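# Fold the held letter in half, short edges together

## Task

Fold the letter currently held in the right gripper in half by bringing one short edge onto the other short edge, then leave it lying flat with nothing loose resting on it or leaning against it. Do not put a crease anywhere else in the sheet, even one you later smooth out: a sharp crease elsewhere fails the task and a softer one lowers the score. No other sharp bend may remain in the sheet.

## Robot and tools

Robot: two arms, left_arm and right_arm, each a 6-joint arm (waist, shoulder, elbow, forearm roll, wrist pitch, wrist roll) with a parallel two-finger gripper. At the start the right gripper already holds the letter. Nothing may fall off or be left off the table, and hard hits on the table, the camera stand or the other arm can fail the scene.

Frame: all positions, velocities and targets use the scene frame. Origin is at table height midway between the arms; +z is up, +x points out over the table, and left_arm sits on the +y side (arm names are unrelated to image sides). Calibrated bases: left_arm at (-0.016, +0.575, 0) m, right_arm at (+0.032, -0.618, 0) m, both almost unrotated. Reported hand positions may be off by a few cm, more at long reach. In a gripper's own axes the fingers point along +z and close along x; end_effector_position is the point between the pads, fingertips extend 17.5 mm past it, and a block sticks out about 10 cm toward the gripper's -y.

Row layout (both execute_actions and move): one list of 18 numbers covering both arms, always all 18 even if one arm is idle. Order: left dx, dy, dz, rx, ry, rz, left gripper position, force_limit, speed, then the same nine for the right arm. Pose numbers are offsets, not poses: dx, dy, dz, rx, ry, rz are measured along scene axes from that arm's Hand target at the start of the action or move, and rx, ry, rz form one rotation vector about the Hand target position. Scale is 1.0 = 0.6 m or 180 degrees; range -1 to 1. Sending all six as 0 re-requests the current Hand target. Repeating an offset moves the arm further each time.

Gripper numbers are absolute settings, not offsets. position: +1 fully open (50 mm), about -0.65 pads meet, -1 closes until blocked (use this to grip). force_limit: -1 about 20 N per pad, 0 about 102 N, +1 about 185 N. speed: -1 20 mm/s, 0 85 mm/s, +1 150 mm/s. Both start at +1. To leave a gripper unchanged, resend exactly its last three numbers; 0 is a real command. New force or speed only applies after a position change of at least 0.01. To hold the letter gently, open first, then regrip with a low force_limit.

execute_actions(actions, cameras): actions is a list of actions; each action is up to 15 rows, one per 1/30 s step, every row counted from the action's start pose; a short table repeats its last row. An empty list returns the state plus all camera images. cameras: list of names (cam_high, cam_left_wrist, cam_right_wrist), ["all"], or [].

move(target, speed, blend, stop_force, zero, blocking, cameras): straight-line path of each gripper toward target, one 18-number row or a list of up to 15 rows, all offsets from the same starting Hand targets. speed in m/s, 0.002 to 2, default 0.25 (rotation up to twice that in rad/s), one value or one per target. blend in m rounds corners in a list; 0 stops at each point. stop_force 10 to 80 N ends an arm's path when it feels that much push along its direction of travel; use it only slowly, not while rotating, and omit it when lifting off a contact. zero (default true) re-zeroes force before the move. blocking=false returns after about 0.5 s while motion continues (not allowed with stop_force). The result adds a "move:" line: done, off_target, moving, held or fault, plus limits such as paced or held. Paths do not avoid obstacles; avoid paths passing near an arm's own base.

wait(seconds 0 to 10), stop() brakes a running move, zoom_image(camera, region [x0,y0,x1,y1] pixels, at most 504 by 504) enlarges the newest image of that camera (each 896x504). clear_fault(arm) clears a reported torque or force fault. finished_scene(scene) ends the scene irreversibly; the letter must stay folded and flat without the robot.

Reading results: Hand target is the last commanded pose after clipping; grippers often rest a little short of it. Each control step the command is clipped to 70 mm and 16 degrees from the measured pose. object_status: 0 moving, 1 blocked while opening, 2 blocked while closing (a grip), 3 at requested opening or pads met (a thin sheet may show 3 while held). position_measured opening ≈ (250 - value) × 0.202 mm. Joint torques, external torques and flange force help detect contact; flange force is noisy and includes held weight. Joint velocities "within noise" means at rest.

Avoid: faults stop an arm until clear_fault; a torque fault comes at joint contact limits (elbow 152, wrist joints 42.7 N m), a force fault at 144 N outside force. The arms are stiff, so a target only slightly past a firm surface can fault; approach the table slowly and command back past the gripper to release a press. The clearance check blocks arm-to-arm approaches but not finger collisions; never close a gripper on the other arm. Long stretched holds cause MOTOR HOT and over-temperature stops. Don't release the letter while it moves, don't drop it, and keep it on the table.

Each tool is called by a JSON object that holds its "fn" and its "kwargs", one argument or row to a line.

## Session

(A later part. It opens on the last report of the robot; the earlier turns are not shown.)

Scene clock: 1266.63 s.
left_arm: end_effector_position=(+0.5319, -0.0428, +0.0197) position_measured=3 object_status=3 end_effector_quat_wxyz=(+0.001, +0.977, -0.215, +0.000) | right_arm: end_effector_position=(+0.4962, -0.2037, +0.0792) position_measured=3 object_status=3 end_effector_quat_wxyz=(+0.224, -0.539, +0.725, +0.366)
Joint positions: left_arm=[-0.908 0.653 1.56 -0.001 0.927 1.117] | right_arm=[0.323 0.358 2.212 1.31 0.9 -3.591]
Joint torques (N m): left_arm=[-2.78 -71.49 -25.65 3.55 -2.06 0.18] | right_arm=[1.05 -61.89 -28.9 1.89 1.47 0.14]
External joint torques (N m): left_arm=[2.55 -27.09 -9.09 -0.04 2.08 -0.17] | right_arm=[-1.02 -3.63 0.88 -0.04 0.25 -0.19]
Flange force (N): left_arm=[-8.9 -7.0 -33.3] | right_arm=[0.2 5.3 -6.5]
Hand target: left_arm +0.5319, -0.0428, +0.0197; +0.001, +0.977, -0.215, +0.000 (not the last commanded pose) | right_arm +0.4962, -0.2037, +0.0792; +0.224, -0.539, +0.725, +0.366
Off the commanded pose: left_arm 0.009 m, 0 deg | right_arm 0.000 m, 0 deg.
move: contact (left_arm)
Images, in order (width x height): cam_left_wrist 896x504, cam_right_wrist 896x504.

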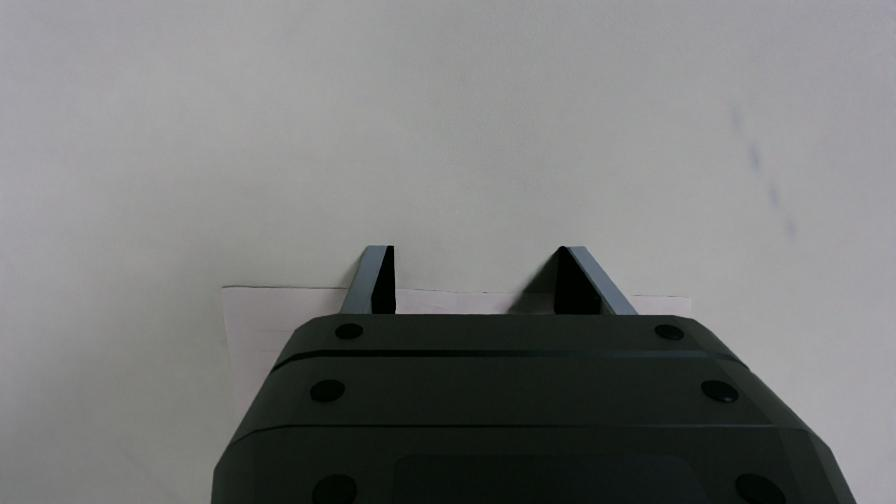

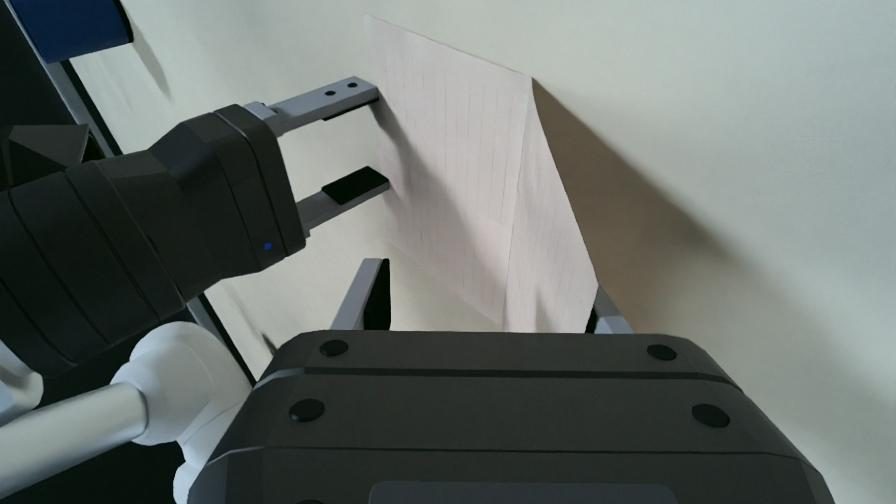

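{"fn": "move", "kwargs": {
  "target": [
    [0, 0, 0, 0, 0, 0, 1, 1, 1, 0.0093, -0.1030, 0.0843, 0, 0, 0, 1.0, 1, -0.5]
  ],
  "speed": 0.12,
  "cameras": ["cam_high", "cam_right_wrist"]
}}

Scene clock: 1276.47 s.
left_arm: end_effector_position=(+0.5319, -0.0428, +0.0197) position_measured=3 object_status=3 end_effector_quat_wxyz=(+0.001, +0.977, -0.215, +0.000) | right_arm: end_effector_position=(+0.5018, -0.2655, +0.1298) position_measured=3 object_status=3 end_effector_quat_wxyz=(+0.224, -0.539, +0.725, +0.366)
Joint positions: left_arm=[-0.908 0.653 1.56 -0.001 0.927 1.117] | right_arm=[0.203 0.259 2.213 1.163 0.998 -3.505]
Joint torques (N m): left_arm=[-2.55 -71.4 -25.76 3.57 -2.09 0.17] | right_arm=[0.88 -55.12 -31.68 2.66 1.38 0.14]
External joint torques (N m): left_arm=[2.68 -28.31 -9.27 -0.03 2.11 -0.18] | right_arm=[-0.91 -3.17 0.81 -0.12 0.2 -0.2]
Flange force (N): left_arm=[-9.8 -7.6 -34.6] | right_arm=[0.6 5.3 -5.2]
Hand target: left_arm +0.5319, -0.0428, +0.0197; +0.001, +0.977, -0.215, +0.000 | right_arm +0.5018, -0.2655, +0.1298; +0.224, -0.539, +0.725, +0.366
Off the commanded pose: left_arm 0.000 m, 0 deg | right_arm 0.000 m, 0 deg.
move: done
Images, in order (width x height): cam_high 896x504, cam_right_wrist 896x504.

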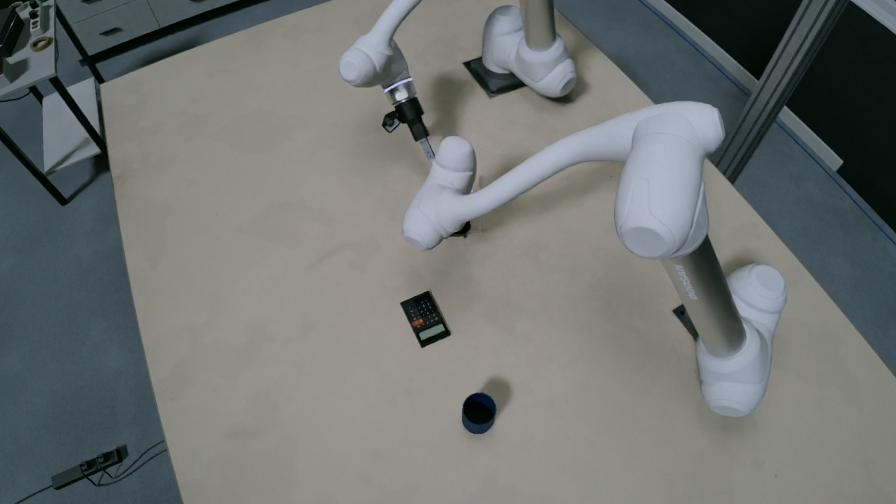

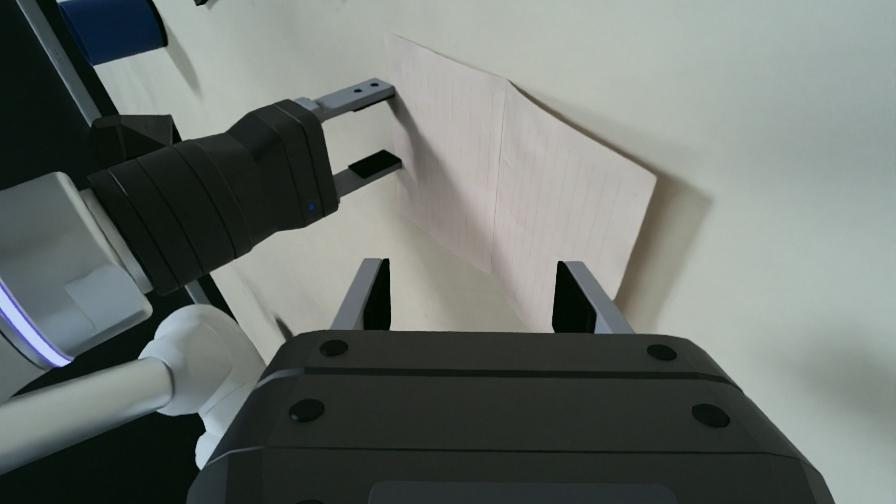

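{"fn": "move", "kwargs": {
  "target": [
    [0, 0, 0, 0, 0, 0, 1, 1, 1, -0.178, -0.0292, -0.0333, -0.074, -0.4676, 0.2341, 1.0, 1, -0.5],
    [0, 0, 0, 0, 0, 0, 1, 1, 1, -0.178, -0.0292, -0.125, -0.074, -0.4676, 0.2341, 1.0, 1, -0.5]
  ],
  "speed": [0.4, 0.12],
  "blend": [0.02, 0],
  "cameras": ["all"]
}}

Scene clock: 1397.73 s.
left_arm: end_effector_position=(+0.5319, -0.0428, +0.0197) position_measured=3 object_status=3 end_effector_quat_wxyz=(+0.001, +0.977, -0.215, +0.000) | right_arm: end_effector_position=(+0.3950, -0.2831, +0.0549) position_measured=3 object_status=3 end_effector_quat_wxyz=(-0.449, +0.863, -0.205, +0.107)
Joint positions: left_arm=[-0.908 0.653 1.56 -0.001 0.927 1.117] | right_arm=[0.34 0.208 2.655 2.18 0.779 -6.006]
Joint torques (N m): left_arm=[-2.55 -71.5 -25.66 3.52 -2.07 0.2] | right_arm=[1.4 -36.84 -18.71 -0.21 2.22 0.12]
External joint torques (N m): left_arm=[2.61 -27.58 -9.2 0.01 2.1 -0.2] | right_arm=[-1.55 -2.69 1.24 0.03 0.24 -0.11]
Flange force (N): left_arm=[-9.2 -7.2 -33.8] | right_arm=[0.0 0.0 0.0]
Hand target: left_arm +0.5319, -0.0428, +0.0197; +0.001, +0.977, -0.215, +0.000 | right_arm +0.3950, -0.2831, +0.0548; -0.449, +0.863, -0.205, +0.107
Off the commanded pose: left_arm 0.000 m, 0 deg | right_arm 0.000 m, 0 deg.
move: done

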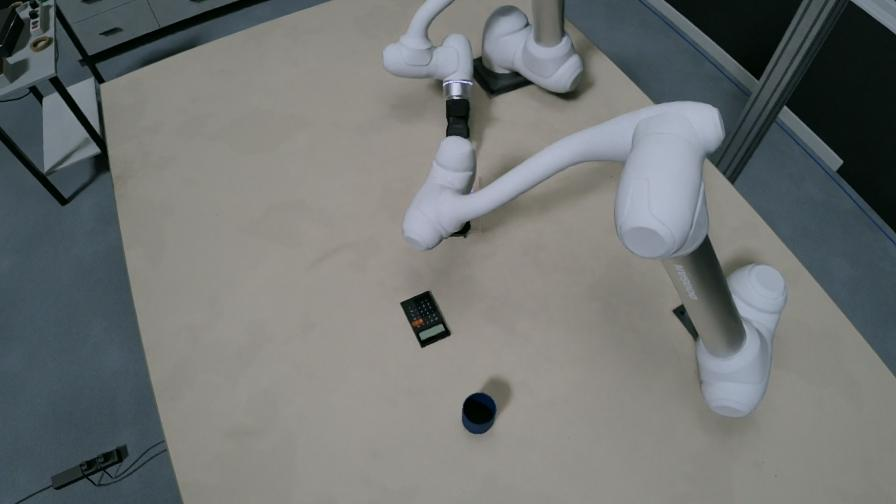

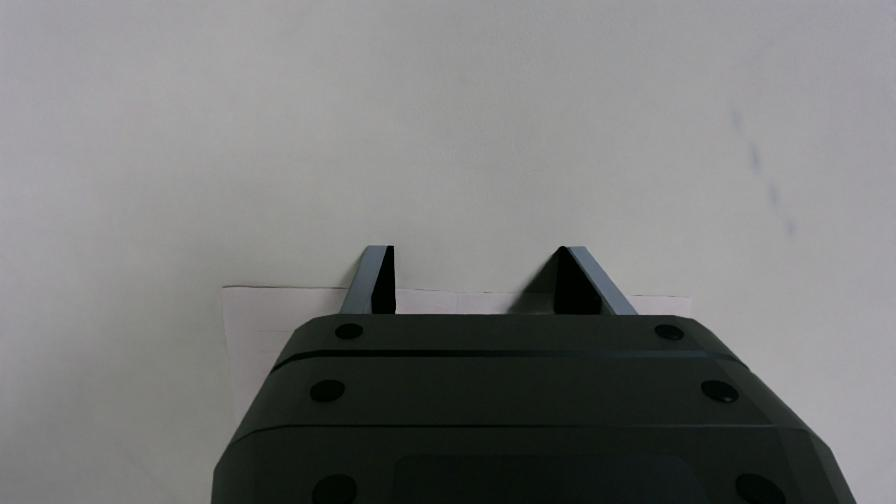

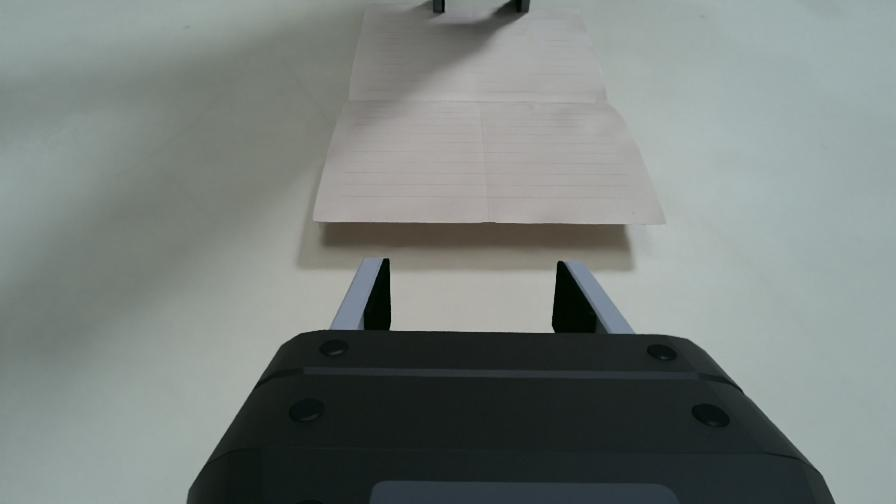

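{"fn": "zoom_image", "kwargs": {
  "camera": "cam_right_wrist",
  "region": [270, 0, 700, 340]
}}

Scaled by 1.172 from the camera's 896x504 image, which has a finer 1280x720 frame.

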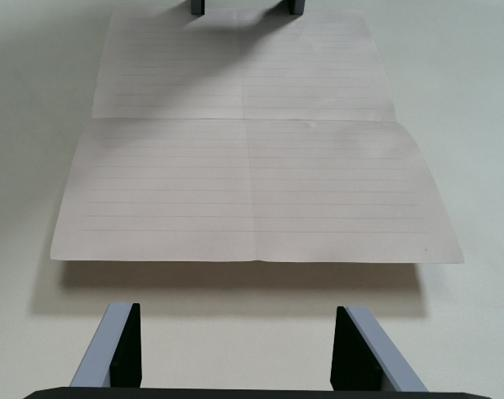

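{"fn": "move", "kwargs": {
  "target": [
    [0, 0, 0, 0, 0, 0, 1, 1, 1, 0.1275, -0.0167, 0.0083, 0.1392, 0.3894, -0.1742, 0.145, 1, 0]
  ],
  "speed": 0.35,
  "cameras": ["cam_right_wrist"]
}}

Scene clock: 1725.00 s.
left_arm: end_effector_position=(+0.5319, -0.0428, +0.0197) position_measured=3 object_status=3 end_effector_quat_wxyz=(+0.001, +0.977, -0.215, +0.000) | right_arm: end_effector_position=(+0.4715, -0.2931, +0.0598) position_measured=131 object_status=3 end_effector_quat_wxyz=(+0.374, -0.576, +0.647, +0.332)
Joint positions: left_arm=[-0.908 0.653 1.56 -0.001 0.927 1.117] | right_arm=[0.114 0.371 2.422 1.573 1.009 -4.307]
Joint torques (N m): left_arm=[-2.2 -71.35 -25.71 3.52 -2.07 0.14] | right_arm=[1.26 -55.32 -20.86 0.86 2.24 0.19]
External joint torques (N m): left_arm=[2.22 -27.49 -9.07 0 2.1 -0.14] | right_arm=[-1.48 -3.43 0.9 0.05 0.2 -0.25]
Flange force (N): left_arm=[-9.5 -6.9 -33.7] | right_arm=[-3.5 3.9 -7.7]
Hand target: left_arm +0.5319, -0.0428, +0.0197; +0.001, +0.977, -0.215, +0.000 | right_arm +0.4715, -0.2931, +0.0598; +0.374, -0.576, +0.647, +0.332
Off the commanded pose: left_arm 0.000 m, 0 deg | right_arm 0.000 m, 0 deg.
move: done
Images, in order (width x height): cam_right_wrist 896x504.

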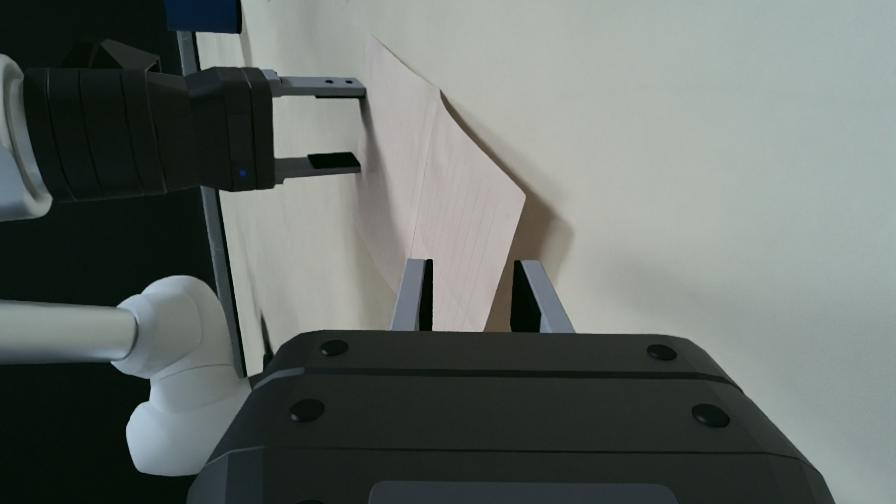

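{"fn": "move", "kwargs": {
  "target": [
    [0, 0, 0, 0, 0, 0, 1, 1, 1, 0, 0, -0.0333, 0, 0, 0, 0.145, 1, 0]
  ],
  "speed": 0.1
}}

{"fn": "move", "kwargs": {
  "target": [
    [0, 0, 0, 0, 0, 0, 1, 1, 1, 0, 0, -0.0417, 0, 0, 0, 0.145, 1, 0]
  ],
  "speed": 0.01,
  "stop_force": 10,
  "cameras": ["cam_right_wrist"]
}}

Scene clock: 1735.63 s.
left_arm: end_effector_position=(+0.5319, -0.0428, +0.0197) position_measured=3 object_status=3 end_effector_quat_wxyz=(+0.001, +0.977, -0.215, +0.000) | right_arm: end_effector_position=(+0.4715, -0.2931, +0.0398) position_measured=131 object_status=3 end_effector_quat_wxyz=(+0.374, -0.576, +0.647, +0.332)
Joint positions: left_arm=[-0.908 0.653 1.56 -0.001 0.927 1.117] | right_arm=[0.114 0.417 2.426 1.605 1.009 -4.367]
Joint torques (N m): left_arm=[-2.56 -71.57 -25.85 3.58 -2.08 0.17] | right_arm=[1.13 -57.78 -19.06 0.72 2.19 0.08]
External joint torques (N m): left_arm=[2.35 -27.78 -9.09 -0.05 2.1 -0.17] | right_arm=[-1.08 -3.57 1.17 -0.01 0.32 -0.15]
Flange force (N): left_arm=[-9.8 -7.1 -34.0] | right_arm=[-4.6 4.1 -7.5]
Hand target: left_arm +0.5319, -0.0428, +0.0197; +0.001, +0.977, -0.215, +0.000 | right_arm +0.4715, -0.2931, +0.0398; +0.374, -0.576, +0.647, +0.332
Off the commanded pose: left_arm 0.000 m, 0 deg | right_arm 0.000 m, 0 deg.
move: done

Scene clock: 1737.87 s.
left_arm: end_effector_position=(+0.5319, -0.0428, +0.0197) position_measured=3 object_status=3 end_effector_quat_wxyz=(+0.001, +0.977, -0.215, +0.000) | right_arm: end_effector_position=(+0.4715, -0.2930, +0.0257) position_measured=131 object_status=3 end_effector_quat_wxyz=(+0.374, -0.576, +0.647, +0.332)
Joint positions: left_arm=[-0.908 0.653 1.56 -0.001 0.927 1.117] | right_arm=[0.114 0.451 2.427 1.627 1.011 -4.408]
Joint torques (N m): left_arm=[-2.52 -71.72 -25.67 3.55 -2.07 0.16] | right_arm=[2.53 -50.36 -14.23 -0.58 -2.24 0.01]
External joint torques (N m): left_arm=[2.82 -27.5 -9.2 -0.02 2.09 -0.16] | right_arm=[-2.51 -12.73 -2.21 1.18 4.78 -0.07]
Flange force (N): left_arm=[-9.0 -7.4 -33.7] | right_arm=[-20.2 3.9 -20.6]
Hand target: left_arm +0.5319, -0.0428, +0.0197; +0.001, +0.977, -0.215, +0.000 | right_arm +0.4715, -0.2930, +0.0257; +0.374, -0.576, +0.647, +0.332 (not the last commanded pose)
Off the commanded pose: left_arm 0.000 m, 0 deg | right_arm 0.011 m, 0 deg.
move: contact (right_arm)
Images, in order (width x height): cam_right_wrist 896x504.

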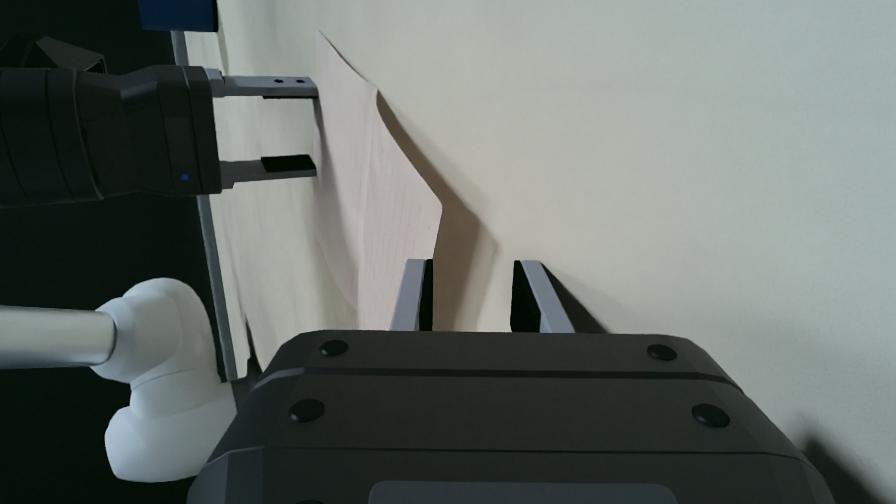

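{"fn": "move", "kwargs": {
  "target": [
    [0, 0, 0, 0, 0, 0, 1, 1, 1, 0, 0, 0.0037, 0, 0, 0, 0.145, 1, 0],
    [0, 0, 0, 0, 0, 0, 1, 1, 1, 0.0137, 0.1158, 0.0037, 0, 0, 0, 0.145, 1, 0]
  ],
  "speed": [0.05, 0.08],
  "blend": [0.001, 0],
  "cameras": ["cam_right_wrist", "cam_left_wrist"]
}}

Scene clock: 1769.37 s.
left_arm: end_effector_position=(+0.5319, -0.0428, +0.0197) position_measured=3 object_status=3 end_effector_quat_wxyz=(+0.001, +0.977, -0.215, +0.000) | right_arm: end_effector_position=(+0.4797, -0.2236, +0.0279) position_measured=131 object_status=3 end_effector_quat_wxyz=(+0.374, -0.576, +0.647, +0.332)
Joint positions: left_arm=[-0.908 0.653 1.56 -0.001 0.927 1.117] | right_arm=[0.27 0.463 2.38 1.758 0.964 -4.372]
Joint torques (N m): left_arm=[-2.44 -71.29 -25.72 3.5 -2.08 0.17] | right_arm=[0.89 -62.28 -19.44 0.55 2.19 0.09]
External joint torques (N m): left_arm=[2.42 -27.91 -9.16 0.03 2.11 -0.17] | right_arm=[-0.77 -3.99 1.2 -0.07 0.33 -0.16]
Flange force (N): left_arm=[-9.7 -7.2 -34.1] | right_arm=[-5.1 3.9 -7.8]
Hand target: left_arm +0.5319, -0.0428, +0.0197; +0.001, +0.977, -0.215, +0.000 | right_arm +0.4797, -0.2236, +0.0280; +0.374, -0.576, +0.647, +0.332
Off the commanded pose: left_arm 0.000 m, 0 deg | right_arm 0.000 m, 0 deg.
move: done
Images, in order (width x height): cam_left_wrist 896x504, cam_right_wrist 896x504.

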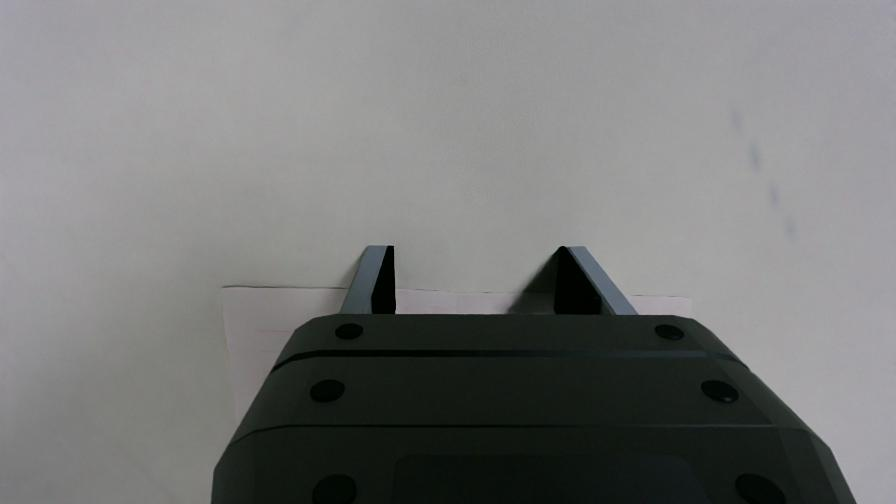

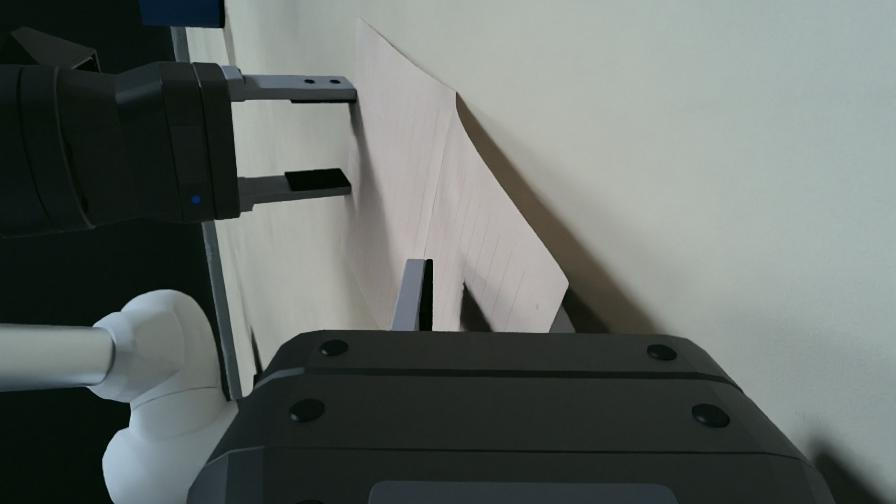

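{"fn": "move", "kwargs": {
  "target": [
    [0, 0, 0, 0, 0, 0, 1, 1, 1, 0, 0, 0, 0, 0, 0, -1, -1, -0.5]
  ],
  "cameras": ["cam_right_wrist"]
}}

Scene clock: 1773.87 s.
left_arm: end_effector_position=(+0.5319, -0.0428, +0.0197) position_measured=3 object_status=3 end_effector_quat_wxyz=(+0.001, +0.977, -0.215, +0.000) | right_arm: end_effector_position=(+0.4797, -0.2236, +0.0280) position_measured=250 object_status=3 end_effector_quat_wxyz=(+0.374, -0.576, +0.647, +0.332)
Joint positions: left_arm=[-0.908 0.653 1.56 -0.001 0.927 1.117] | right_arm=[0.27 0.463 2.38 1.758 0.964 -4.372]
Joint torques (N m): left_arm=[-2.34 -71.64 -25.71 3.52 -2.07 0.17] | right_arm=[1.12 -62.09 -19.25 0.48 2.22 0.07]
External joint torques (N m): left_arm=[2.33 -27.65 -9.21 0.01 2.09 -0.17] | right_arm=[-1.25 -3.83 1.04 0.02 0.28 -0.13]
Flange force (N): left_arm=[-9.4 -6.9 -33.9] | right_arm=[-4.5 3.3 -8.2]
Hand target: left_arm +0.5319, -0.0428, +0.0197; +0.001, +0.977, -0.215, +0.000 | right_arm +0.4797, -0.2236, +0.0280; +0.374, -0.576, +0.647, +0.332
Off the commanded pose: left_arm 0.000 m, 0 deg | right_arm 0.000 m, 0 deg.
move: done
Images, in order (width x height): cam_right_wrist 896x504.

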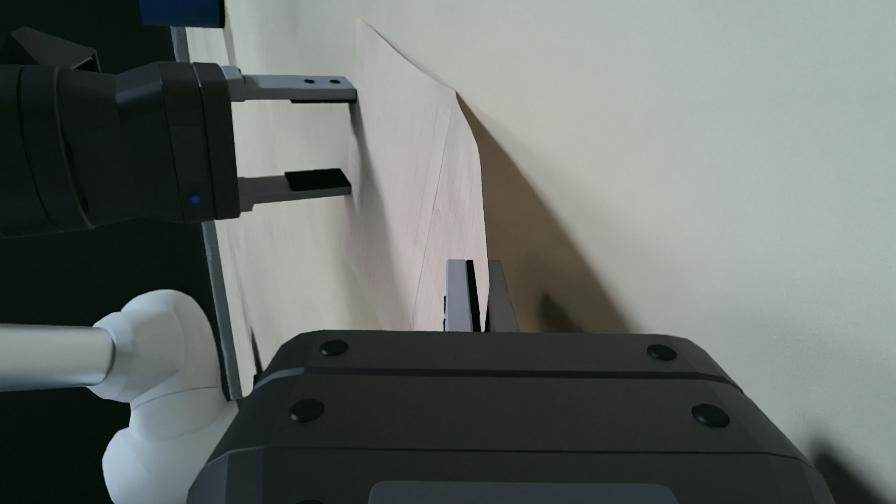

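{"fn": "move", "kwargs": {
  "target": [
    [0, 0, 0.1667, 0, 0, 0, 1, 1, 1, 0.0185, 0.037, 0.0512, -0.0593, 0.0883, -0.0216, -1, -1, -0.5],
    [-0.3532, 0.2047, 0.4672, 0, 0, 0, 1, 1, 1, 0.0463, 0.0923, 0.087, -0.2105, 0.1573, -0.0352, -1, -1, -0.5],
    [-0.3532, 0.2047, 0.4672, 0, 0, 0, 1, 1, 1, 0.0787, 0.1563, 0.087, -0.3629, 0.2239, -0.0482, -1, -1, -0.5]
  ],
  "speed": 0.2,
  "blend": [0.015, 0.015, 0],
  "cameras": ["all"]
}}

Scene clock: 1992.17 s.
left_arm: end_effector_position=(+0.3199, +0.0800, +0.3000) position_measured=3 object_status=3 end_effector_quat_wxyz=(+0.001, +0.977, -0.215, +0.000) | right_arm: end_effector_position=(+0.5270, -0.1298, +0.0802) position_measured=250 object_status=3 end_effector_quat_wxyz=(-0.199, -0.494, +0.843, +0.080)
Joint positions: left_arm=[-1.053 0.108 1.787 -0.001 1.245 0.972] | right_arm=[0.661 0.584 1.609 0.206 1.339 -2.073]
Joint torques (N m): left_arm=[-1.51 -51.75 -42.92 4.25 -0.03 0.2] | right_arm=[1.6 -89.75 -36.31 4.06 0.83 0.16]
External joint torques (N m): left_arm=[1.59 -1.42 1.52 -0.06 0.07 -0.2] | right_arm=[-1.72 -4.92 0.92 -0.11 0.32 -0.14]
Flange force (N): left_arm=[-2.9 -4.5 1.1] | right_arm=[9.5 1.9 -1.6]
Hand target: left_arm +0.3200, +0.0800, +0.3000; +0.001, +0.977, -0.215, +0.000 | right_arm +0.5270, -0.1298, +0.0802; -0.199, -0.494, +0.843, +0.080
Off the commanded pose: left_arm 0.000 m, 0 deg | right_arm 0.000 m, 0 deg.
move: done

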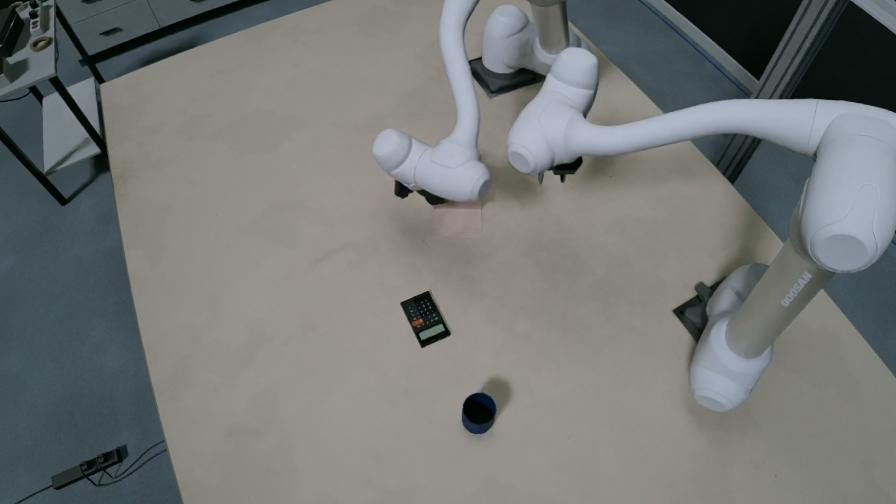

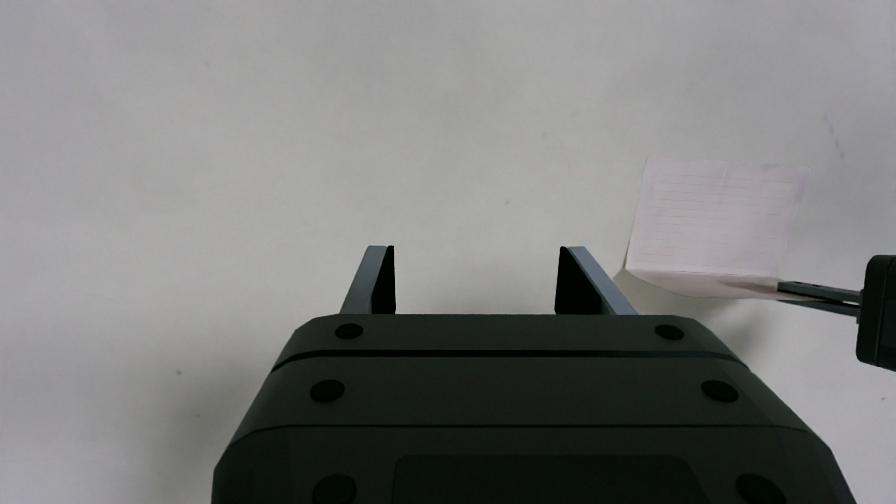

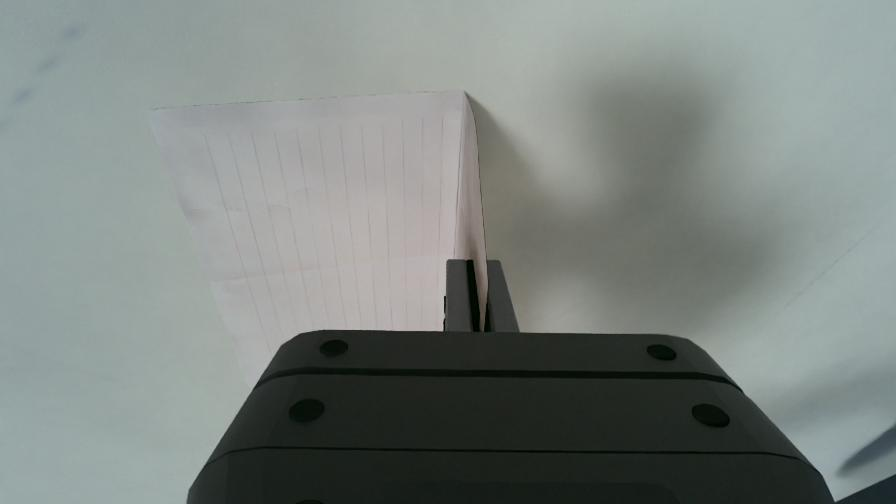

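{"fn": "move", "kwargs": {
  "target": [
    [0, 0, 0, 0, 0, 0, 1, 1, 1, 0.0237, 0.0475, -0.0277, -0.124, 0.0624, 0, -1, -1, -0.5],
    [0, 0, 0, 0, 0, 0, 1, 1, 1, 0.0375, 0.075, -0.0645, -0.2233, 0.1123, 0, -1, -1, -0.5]
  ],
  "speed": 0.2,
  "blend": [0.015, 0],
  "cameras": ["all"]
}}

Scene clock: 2009.60 s.
left_arm: end_effector_position=(+0.3200, +0.0800, +0.3000) position_measured=3 object_status=3 end_effector_quat_wxyz=(+0.001, +0.977, -0.215, +0.000) | right_arm: end_effector_position=(+0.5495, -0.0848, +0.0415) position_measured=250 object_status=3 end_effector_quat_wxyz=(-0.498, -0.374, +0.772, -0.130)
Joint positions: left_arm=[-1.053 0.108 1.787 -0.001 1.245 0.972] | right_arm=[0.757 1.016 1.124 0.035 2.082 -1.734]
Joint torques (N m): left_arm=[-1.68 -51.74 -42.95 4.22 -0.02 0.21] | right_arm=[1.5 -118.1 -35.77 3.79 2.43 0.2]
External joint torques (N m): left_arm=[1.6 -0.77 1.69 -0.05 0.05 -0.21] | right_arm=[-1.18 -7.37 1.28 -0.07 0.28 -0.13]
Flange force (N): left_arm=[-2.3 -4.1 1.7] | right_arm=[13.5 0.2 9.5]
Hand target: left_arm +0.3200, +0.0800, +0.3000; +0.001, +0.977, -0.215, +0.000 | right_arm +0.5495, -0.0848, +0.0415; -0.498, -0.374, +0.772, -0.130
Off the commanded pose: left_arm 0.000 m, 0 deg | right_arm 0.000 m, 0 deg.
move: done

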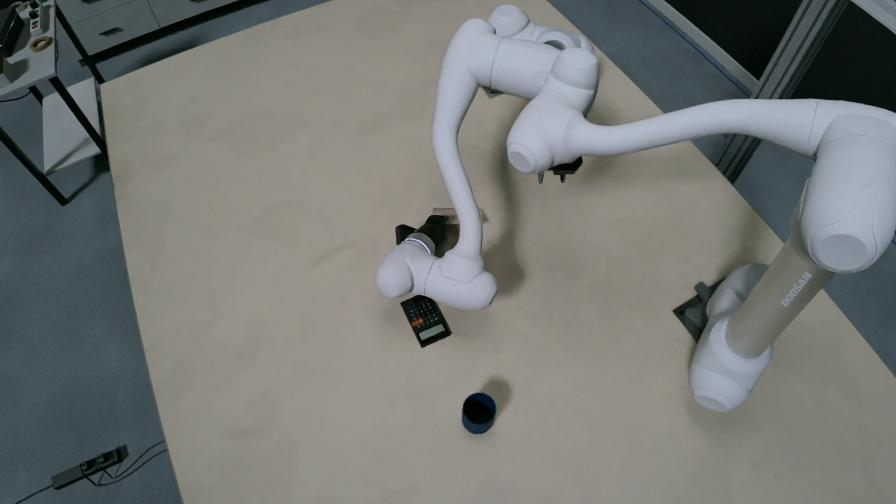

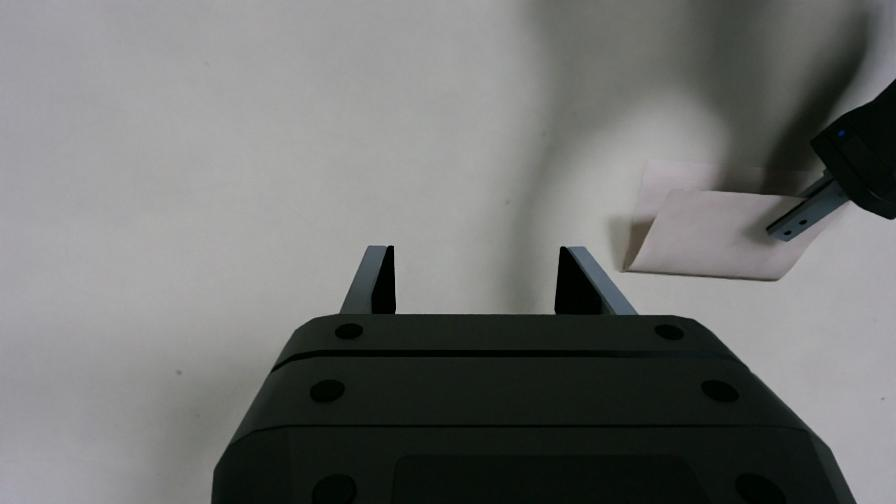

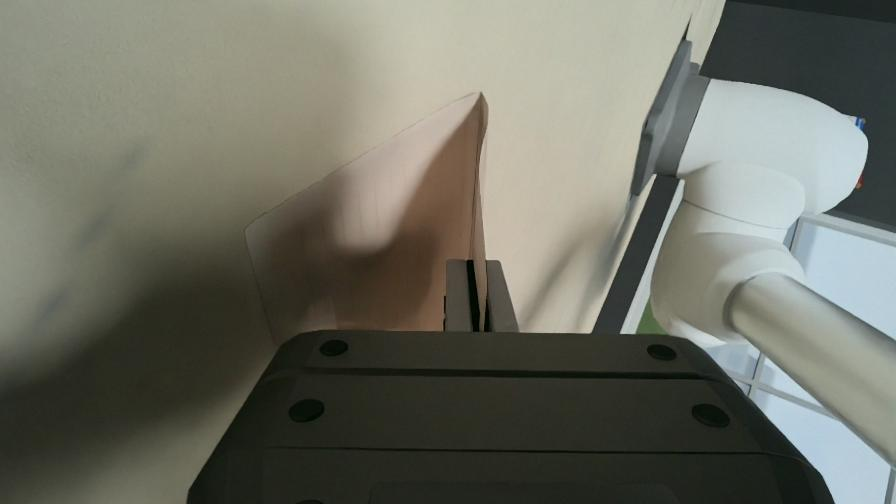

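{"fn": "move", "kwargs": {
  "target": [
    [0, 0, 0, 0, 0, 0, 1, 1, 1, 0.0034, 0.0067, -0.0152, -0.0347, 0.0175, 0, -1, -1, -0.5]
  ],
  "speed": 0.1,
  "cameras": ["cam_left_wrist"]
}}

Scene clock: 2058.27 s.
left_arm: end_effector_position=(+0.3200, +0.0800, +0.3000) position_measured=3 object_status=3 end_effector_quat_wxyz=(+0.001, +0.977, -0.215, +0.000) | right_arm: end_effector_position=(+0.5515, -0.0808, +0.0323) position_measured=250 object_status=3 end_effector_quat_wxyz=(-0.538, -0.350, +0.749, -0.161)
Joint positions: left_arm=[-1.053 0.108 1.787 -0.001 1.245 0.972] | right_arm=[0.764 1.082 1.065 0.023 2.189 -1.696]
Joint torques (N m): left_arm=[-1.7 -51.89 -42.95 4.19 -0.01 0.2] | right_arm=[0.97 -121.03 -35.34 3.76 2.55 0.23]
External joint torques (N m): left_arm=[1.89 -1.07 1.62 0 0.04 -0.2] | right_arm=[-1.41 -8.11 1.03 -0.08 0.32 -0.16]
Flange force (N): left_arm=[-2.3 -4.7 1.4] | right_arm=[13.8 -0.5 11.2]
Hand target: left_arm +0.3200, +0.0800, +0.3000; +0.001, +0.977, -0.215, +0.000 | right_arm +0.5515, -0.0808, +0.0323; -0.538, -0.350, +0.749, -0.161
Off the commanded pose: left_arm 0.000 m, 0 deg | right_arm 0.000 m, 0 deg.
move: done
Images, in order (width x height): cam_left_wrist 896x504.

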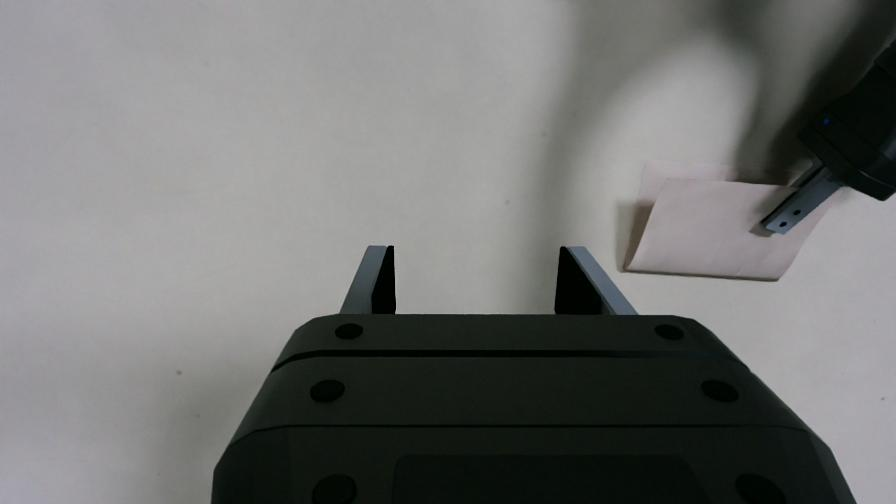

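{"fn": "move", "kwargs": {
  "target": [
    [0, 0, 0, 0, 0, 0, 1, 1, 1, 0, 0, 0, 0, 0, 0, -0.189, -1, -0.5]
  ],
  "cameras": ["cam_left_wrist"]
}}

{"fn": "move", "kwargs": {
  "target": [
    [0, 0, 0, 0, 0, 0, 1, 1, 1, 0.0636, 0.0567, 0.0337, 0, 0, 0, -0.189, -1, -0.5]
  ],
  "speed": 0.12,
  "cameras": ["cam_left_wrist", "cam_right_wrist"]
}}

Scene clock: 2077.53 s.
left_arm: end_effector_position=(+0.3200, +0.0800, +0.3000) position_measured=3 object_status=3 end_effector_quat_wxyz=(+0.001, +0.977, -0.215, +0.000) | right_arm: end_effector_position=(+0.5515, -0.0808, +0.0323) position_measured=181 object_status=3 end_effector_quat_wxyz=(-0.538, -0.350, +0.749, -0.161)
Joint positions: left_arm=[-1.053 0.108 1.787 -0.001 1.245 0.972] | right_arm=[0.764 1.082 1.065 0.023 2.189 -1.696]
Joint torques (N m): left_arm=[-1.47 -51.52 -43.04 4.22 -0.02 0.19] | right_arm=[1.39 -121.01 -35.53 3.83 2.58 0.18]
External joint torques (N m): left_arm=[1.34 -0.81 1.83 -0.05 0.04 -0.19] | right_arm=[-2.55 -8.32 1.14 -0.15 0.29 -0.1]
Flange force (N): left_arm=[-2.8 -3.9 1.9] | right_arm=[14.4 -1.6 11.8]
Hand target: left_arm +0.3200, +0.0800, +0.3000; +0.001, +0.977, -0.215, +0.000 | right_arm +0.5515, -0.0808, +0.0323; -0.538, -0.350, +0.749, -0.161
Off the commanded pose: left_arm 0.000 m, 0 deg | right_arm 0.000 m, 0 deg.
move: done
Images, in order (width x height): cam_left_wrist 896x504.

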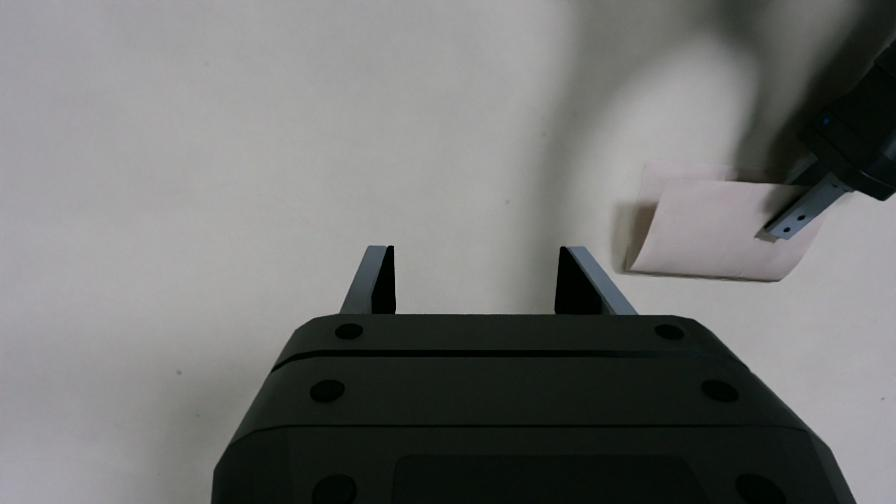

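Scene clock: 2078.37 s.
left_arm: end_effector_position=(+0.3200, +0.0800, +0.3000) position_measured=3 object_status=3 end_effector_quat_wxyz=(+0.001, +0.977, -0.215, +0.000) | right_arm: end_effector_position=(+0.5897, -0.0468, +0.0526) position_measured=181 object_status=3 end_effector_quat_wxyz=(-0.538, -0.350, +0.749, -0.161)
Joint positions: left_arm=[-1.053 0.108 1.787 -0.001 1.245 0.972] | right_arm=[0.763 1.149 0.879 0.025 2.307 -1.693]
Joint torques (N m): left_arm=[-1.52 -51.49 -43.05 4.22 -0.02 0.18] | right_arm=[1.73 -126.37 -37.9 4.01 2.54 0.16]
External joint torques (N m): left_arm=[1.63 -1.15 1.8 -0.05 0.05 -0.18] | right_arm=[-2.22 -8.54 1.01 -0.08 0.33 -0.09]
Flange force (N): left_arm=[-2.9 -4.6 1.6] | right_arm=[15.1 -1.1 15.0]
Hand target: left_arm +0.3200, +0.0800, +0.3000; +0.001, +0.977, -0.215, +0.000 | right_arm +0.5897, -0.0467, +0.0526; -0.538, -0.350, +0.749, -0.161
Off the commanded pose: left_arm 0.000 m, 0 deg | right_arm 0.000 m, 0 deg.
move: done
Images, in order (width x height): cam_left_wrist 896x504, cam_right_wrist 896x504.

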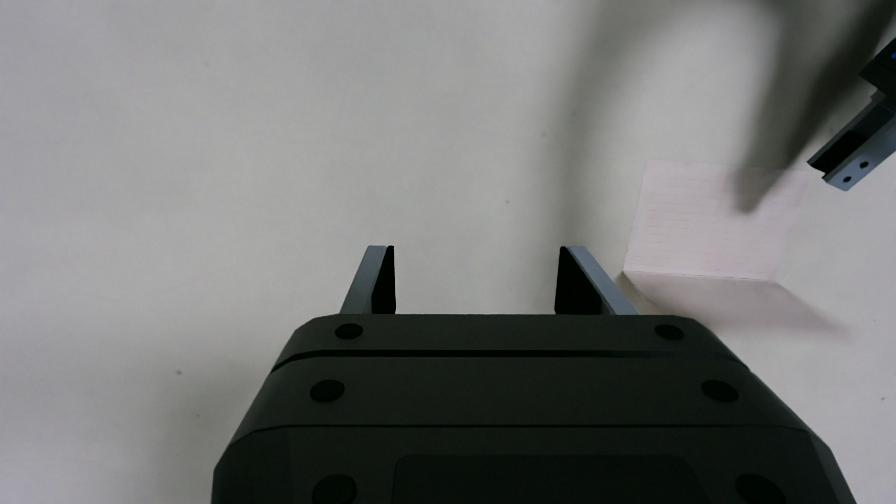

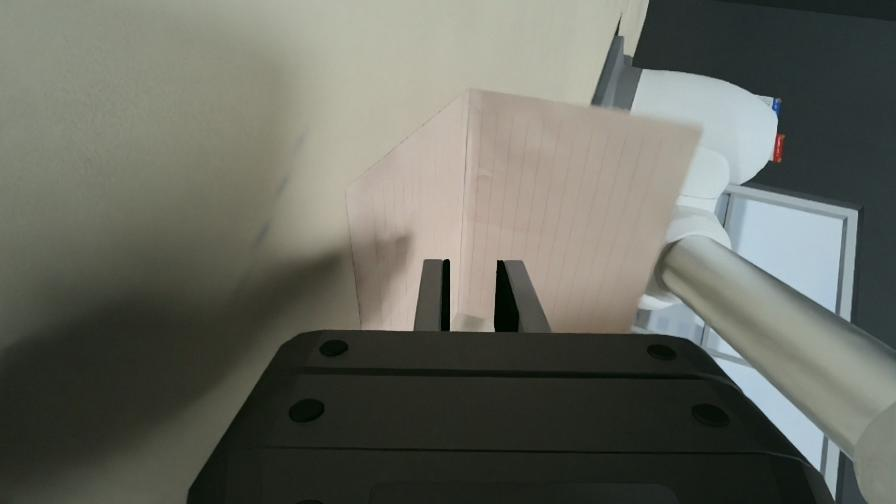

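{"fn": "move", "kwargs": {
  "target": [
    [0, 0, 0, 0, 0, 0, 1, 1, 1, 0.05, 0.05, 0.4, 0, 0, 0, -0.189, -1, -0.5]
  ],
  "speed": 0.25,
  "cameras": ["all"]
}}

Scene clock: 2195.83 s.
left_arm: end_effector_position=(+0.3200, +0.0800, +0.3000) position_measured=3 object_status=3 end_effector_quat_wxyz=(+0.001, +0.977, -0.215, +0.000) | right_arm: end_effector_position=(+0.6197, -0.0167, +0.2925) position_measured=181 object_status=3 end_effector_quat_wxyz=(-0.538, -0.350, +0.749, -0.161)
Joint positions: left_arm=[-1.053 0.108 1.787 -0.001 1.245 0.972] | right_arm=[0.765 1.098 0.537 0.046 2.701 -1.668]
Joint torques (N m): left_arm=[-1.69 -51.45 -43.16 4.22 -0.01 0.2] | right_arm=[1.63 -129.05 -42.19 4.49 2.59 0.2]
External joint torques (N m): left_arm=[1.73 -1.19 1.9 -0.04 0.05 -0.2] | right_arm=[-1.07 -7.97 0.88 -0.11 0.28 -0.13]
Flange force (N): left_arm=[-3.0 -4.8 1.7] | right_arm=[0.0 0.0 0.0]
Hand target: left_arm +0.3200, +0.0800, +0.3000; +0.001, +0.977, -0.215, +0.000 | right_arm +0.6197, -0.0167, +0.2926; -0.538, -0.350, +0.749, -0.161
Off the commanded pose: left_arm 0.000 m, 0 deg | right_arm 0.000 m, 0 deg.
move: done

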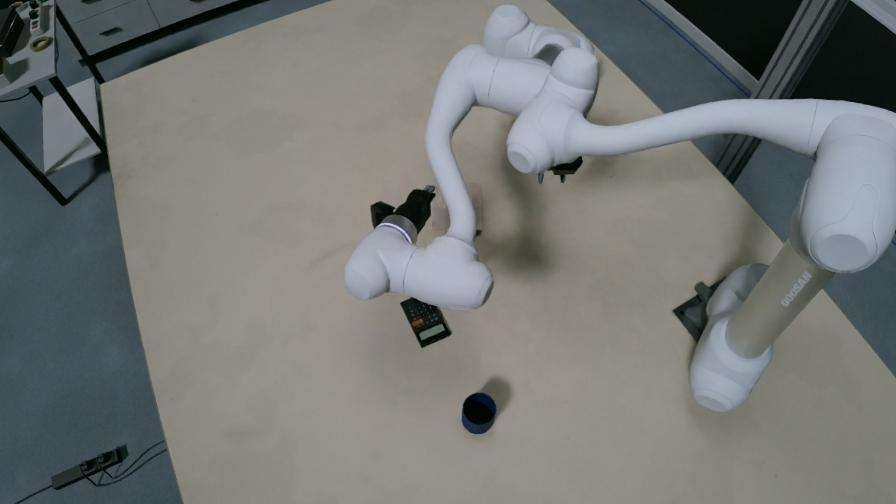

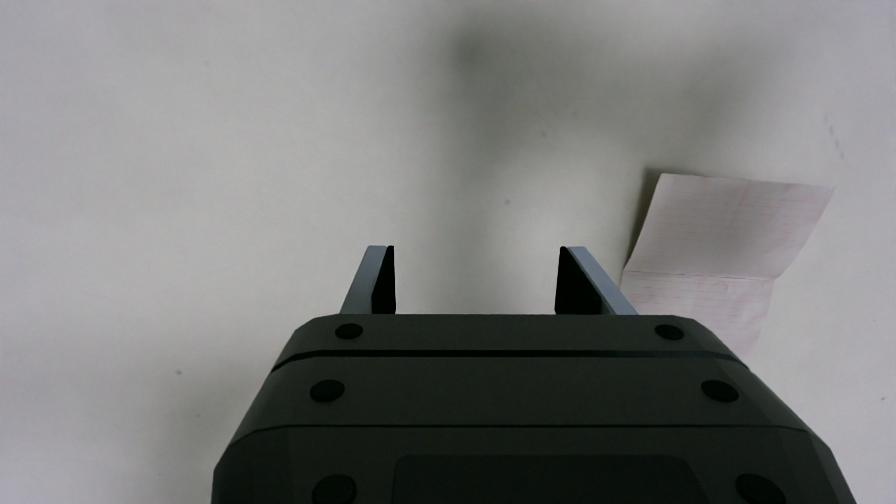

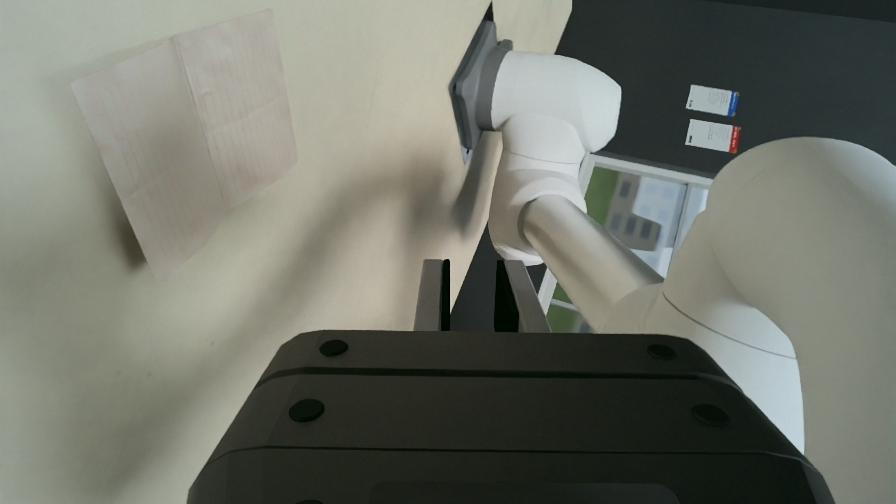

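{"fn": "move", "kwargs": {
  "target": [
    [0.05, 0.783, 0.083, 0, 0, 0.1378, -1, -1, 0, 0, 0, 0, 0, 0, 0, -0.189, -1, -0.5]
  ],
  "speed": 0.4,
  "cameras": ["cam_high"]
}}

Scene clock: 2347.33 s.
left_arm: end_effector_position=(+0.3499, +0.5498, +0.3498) position_measured=251 object_status=3 end_effector_quat_wxyz=(+0.001, +1.000, +0.000, +0.000) | right_arm: end_effector_position=(+0.6197, -0.0167, +0.2926) position_measured=181 object_status=3 end_effector_quat_wxyz=(-0.538, -0.350, +0.749, -0.161)
Joint positions: left_arm=[-0.183 -0.302 2.06 -0.001 1.382 1.409] | right_arm=[0.765 1.098 0.537 0.046 2.701 -1.668]
Joint torques (N m): left_arm=[-1.9 -10.02 -44.57 4.37 -0.05 0.22] | right_arm=[2.06 -128.32 -42.31 4.51 2.52 0.17]
External joint torques (N m): left_arm=[1.81 -1.16 1.75 -0.04 0.05 -0.22] | right_arm=[-1.62 -8.41 1.08 -0.13 0.34 -0.1]
Flange force (N): left_arm=[-3.5 -4.6 2.3] | right_arm=[0.0 0.0 0.0]
Hand target: left_arm +0.3500, +0.5498, +0.3498; +0.001, +1.000, +0.000, +0.000 | right_arm +0.6197, -0.0167, +0.2926; -0.538, -0.350, +0.749, -0.161
Off the commanded pose: left_arm 0.000 m, 0 deg | right_arm 0.000 m, 0 deg.
move: done
Images, in order (width x height): cam_high 896x504.

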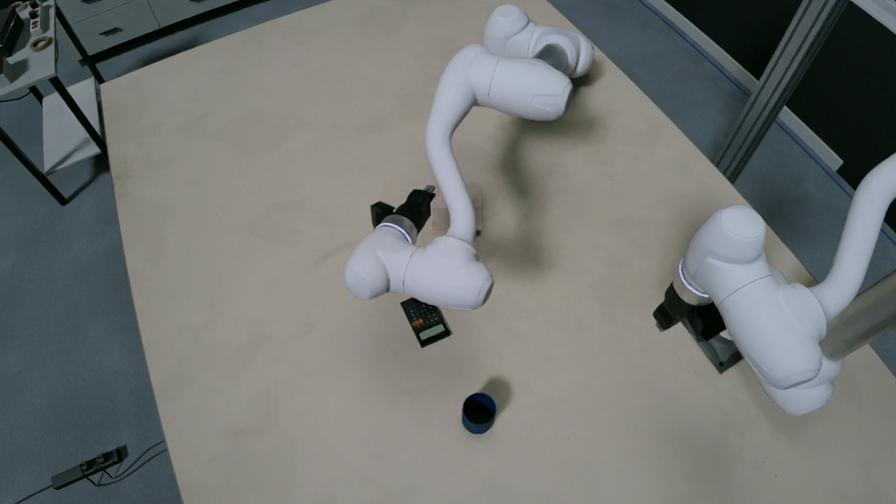

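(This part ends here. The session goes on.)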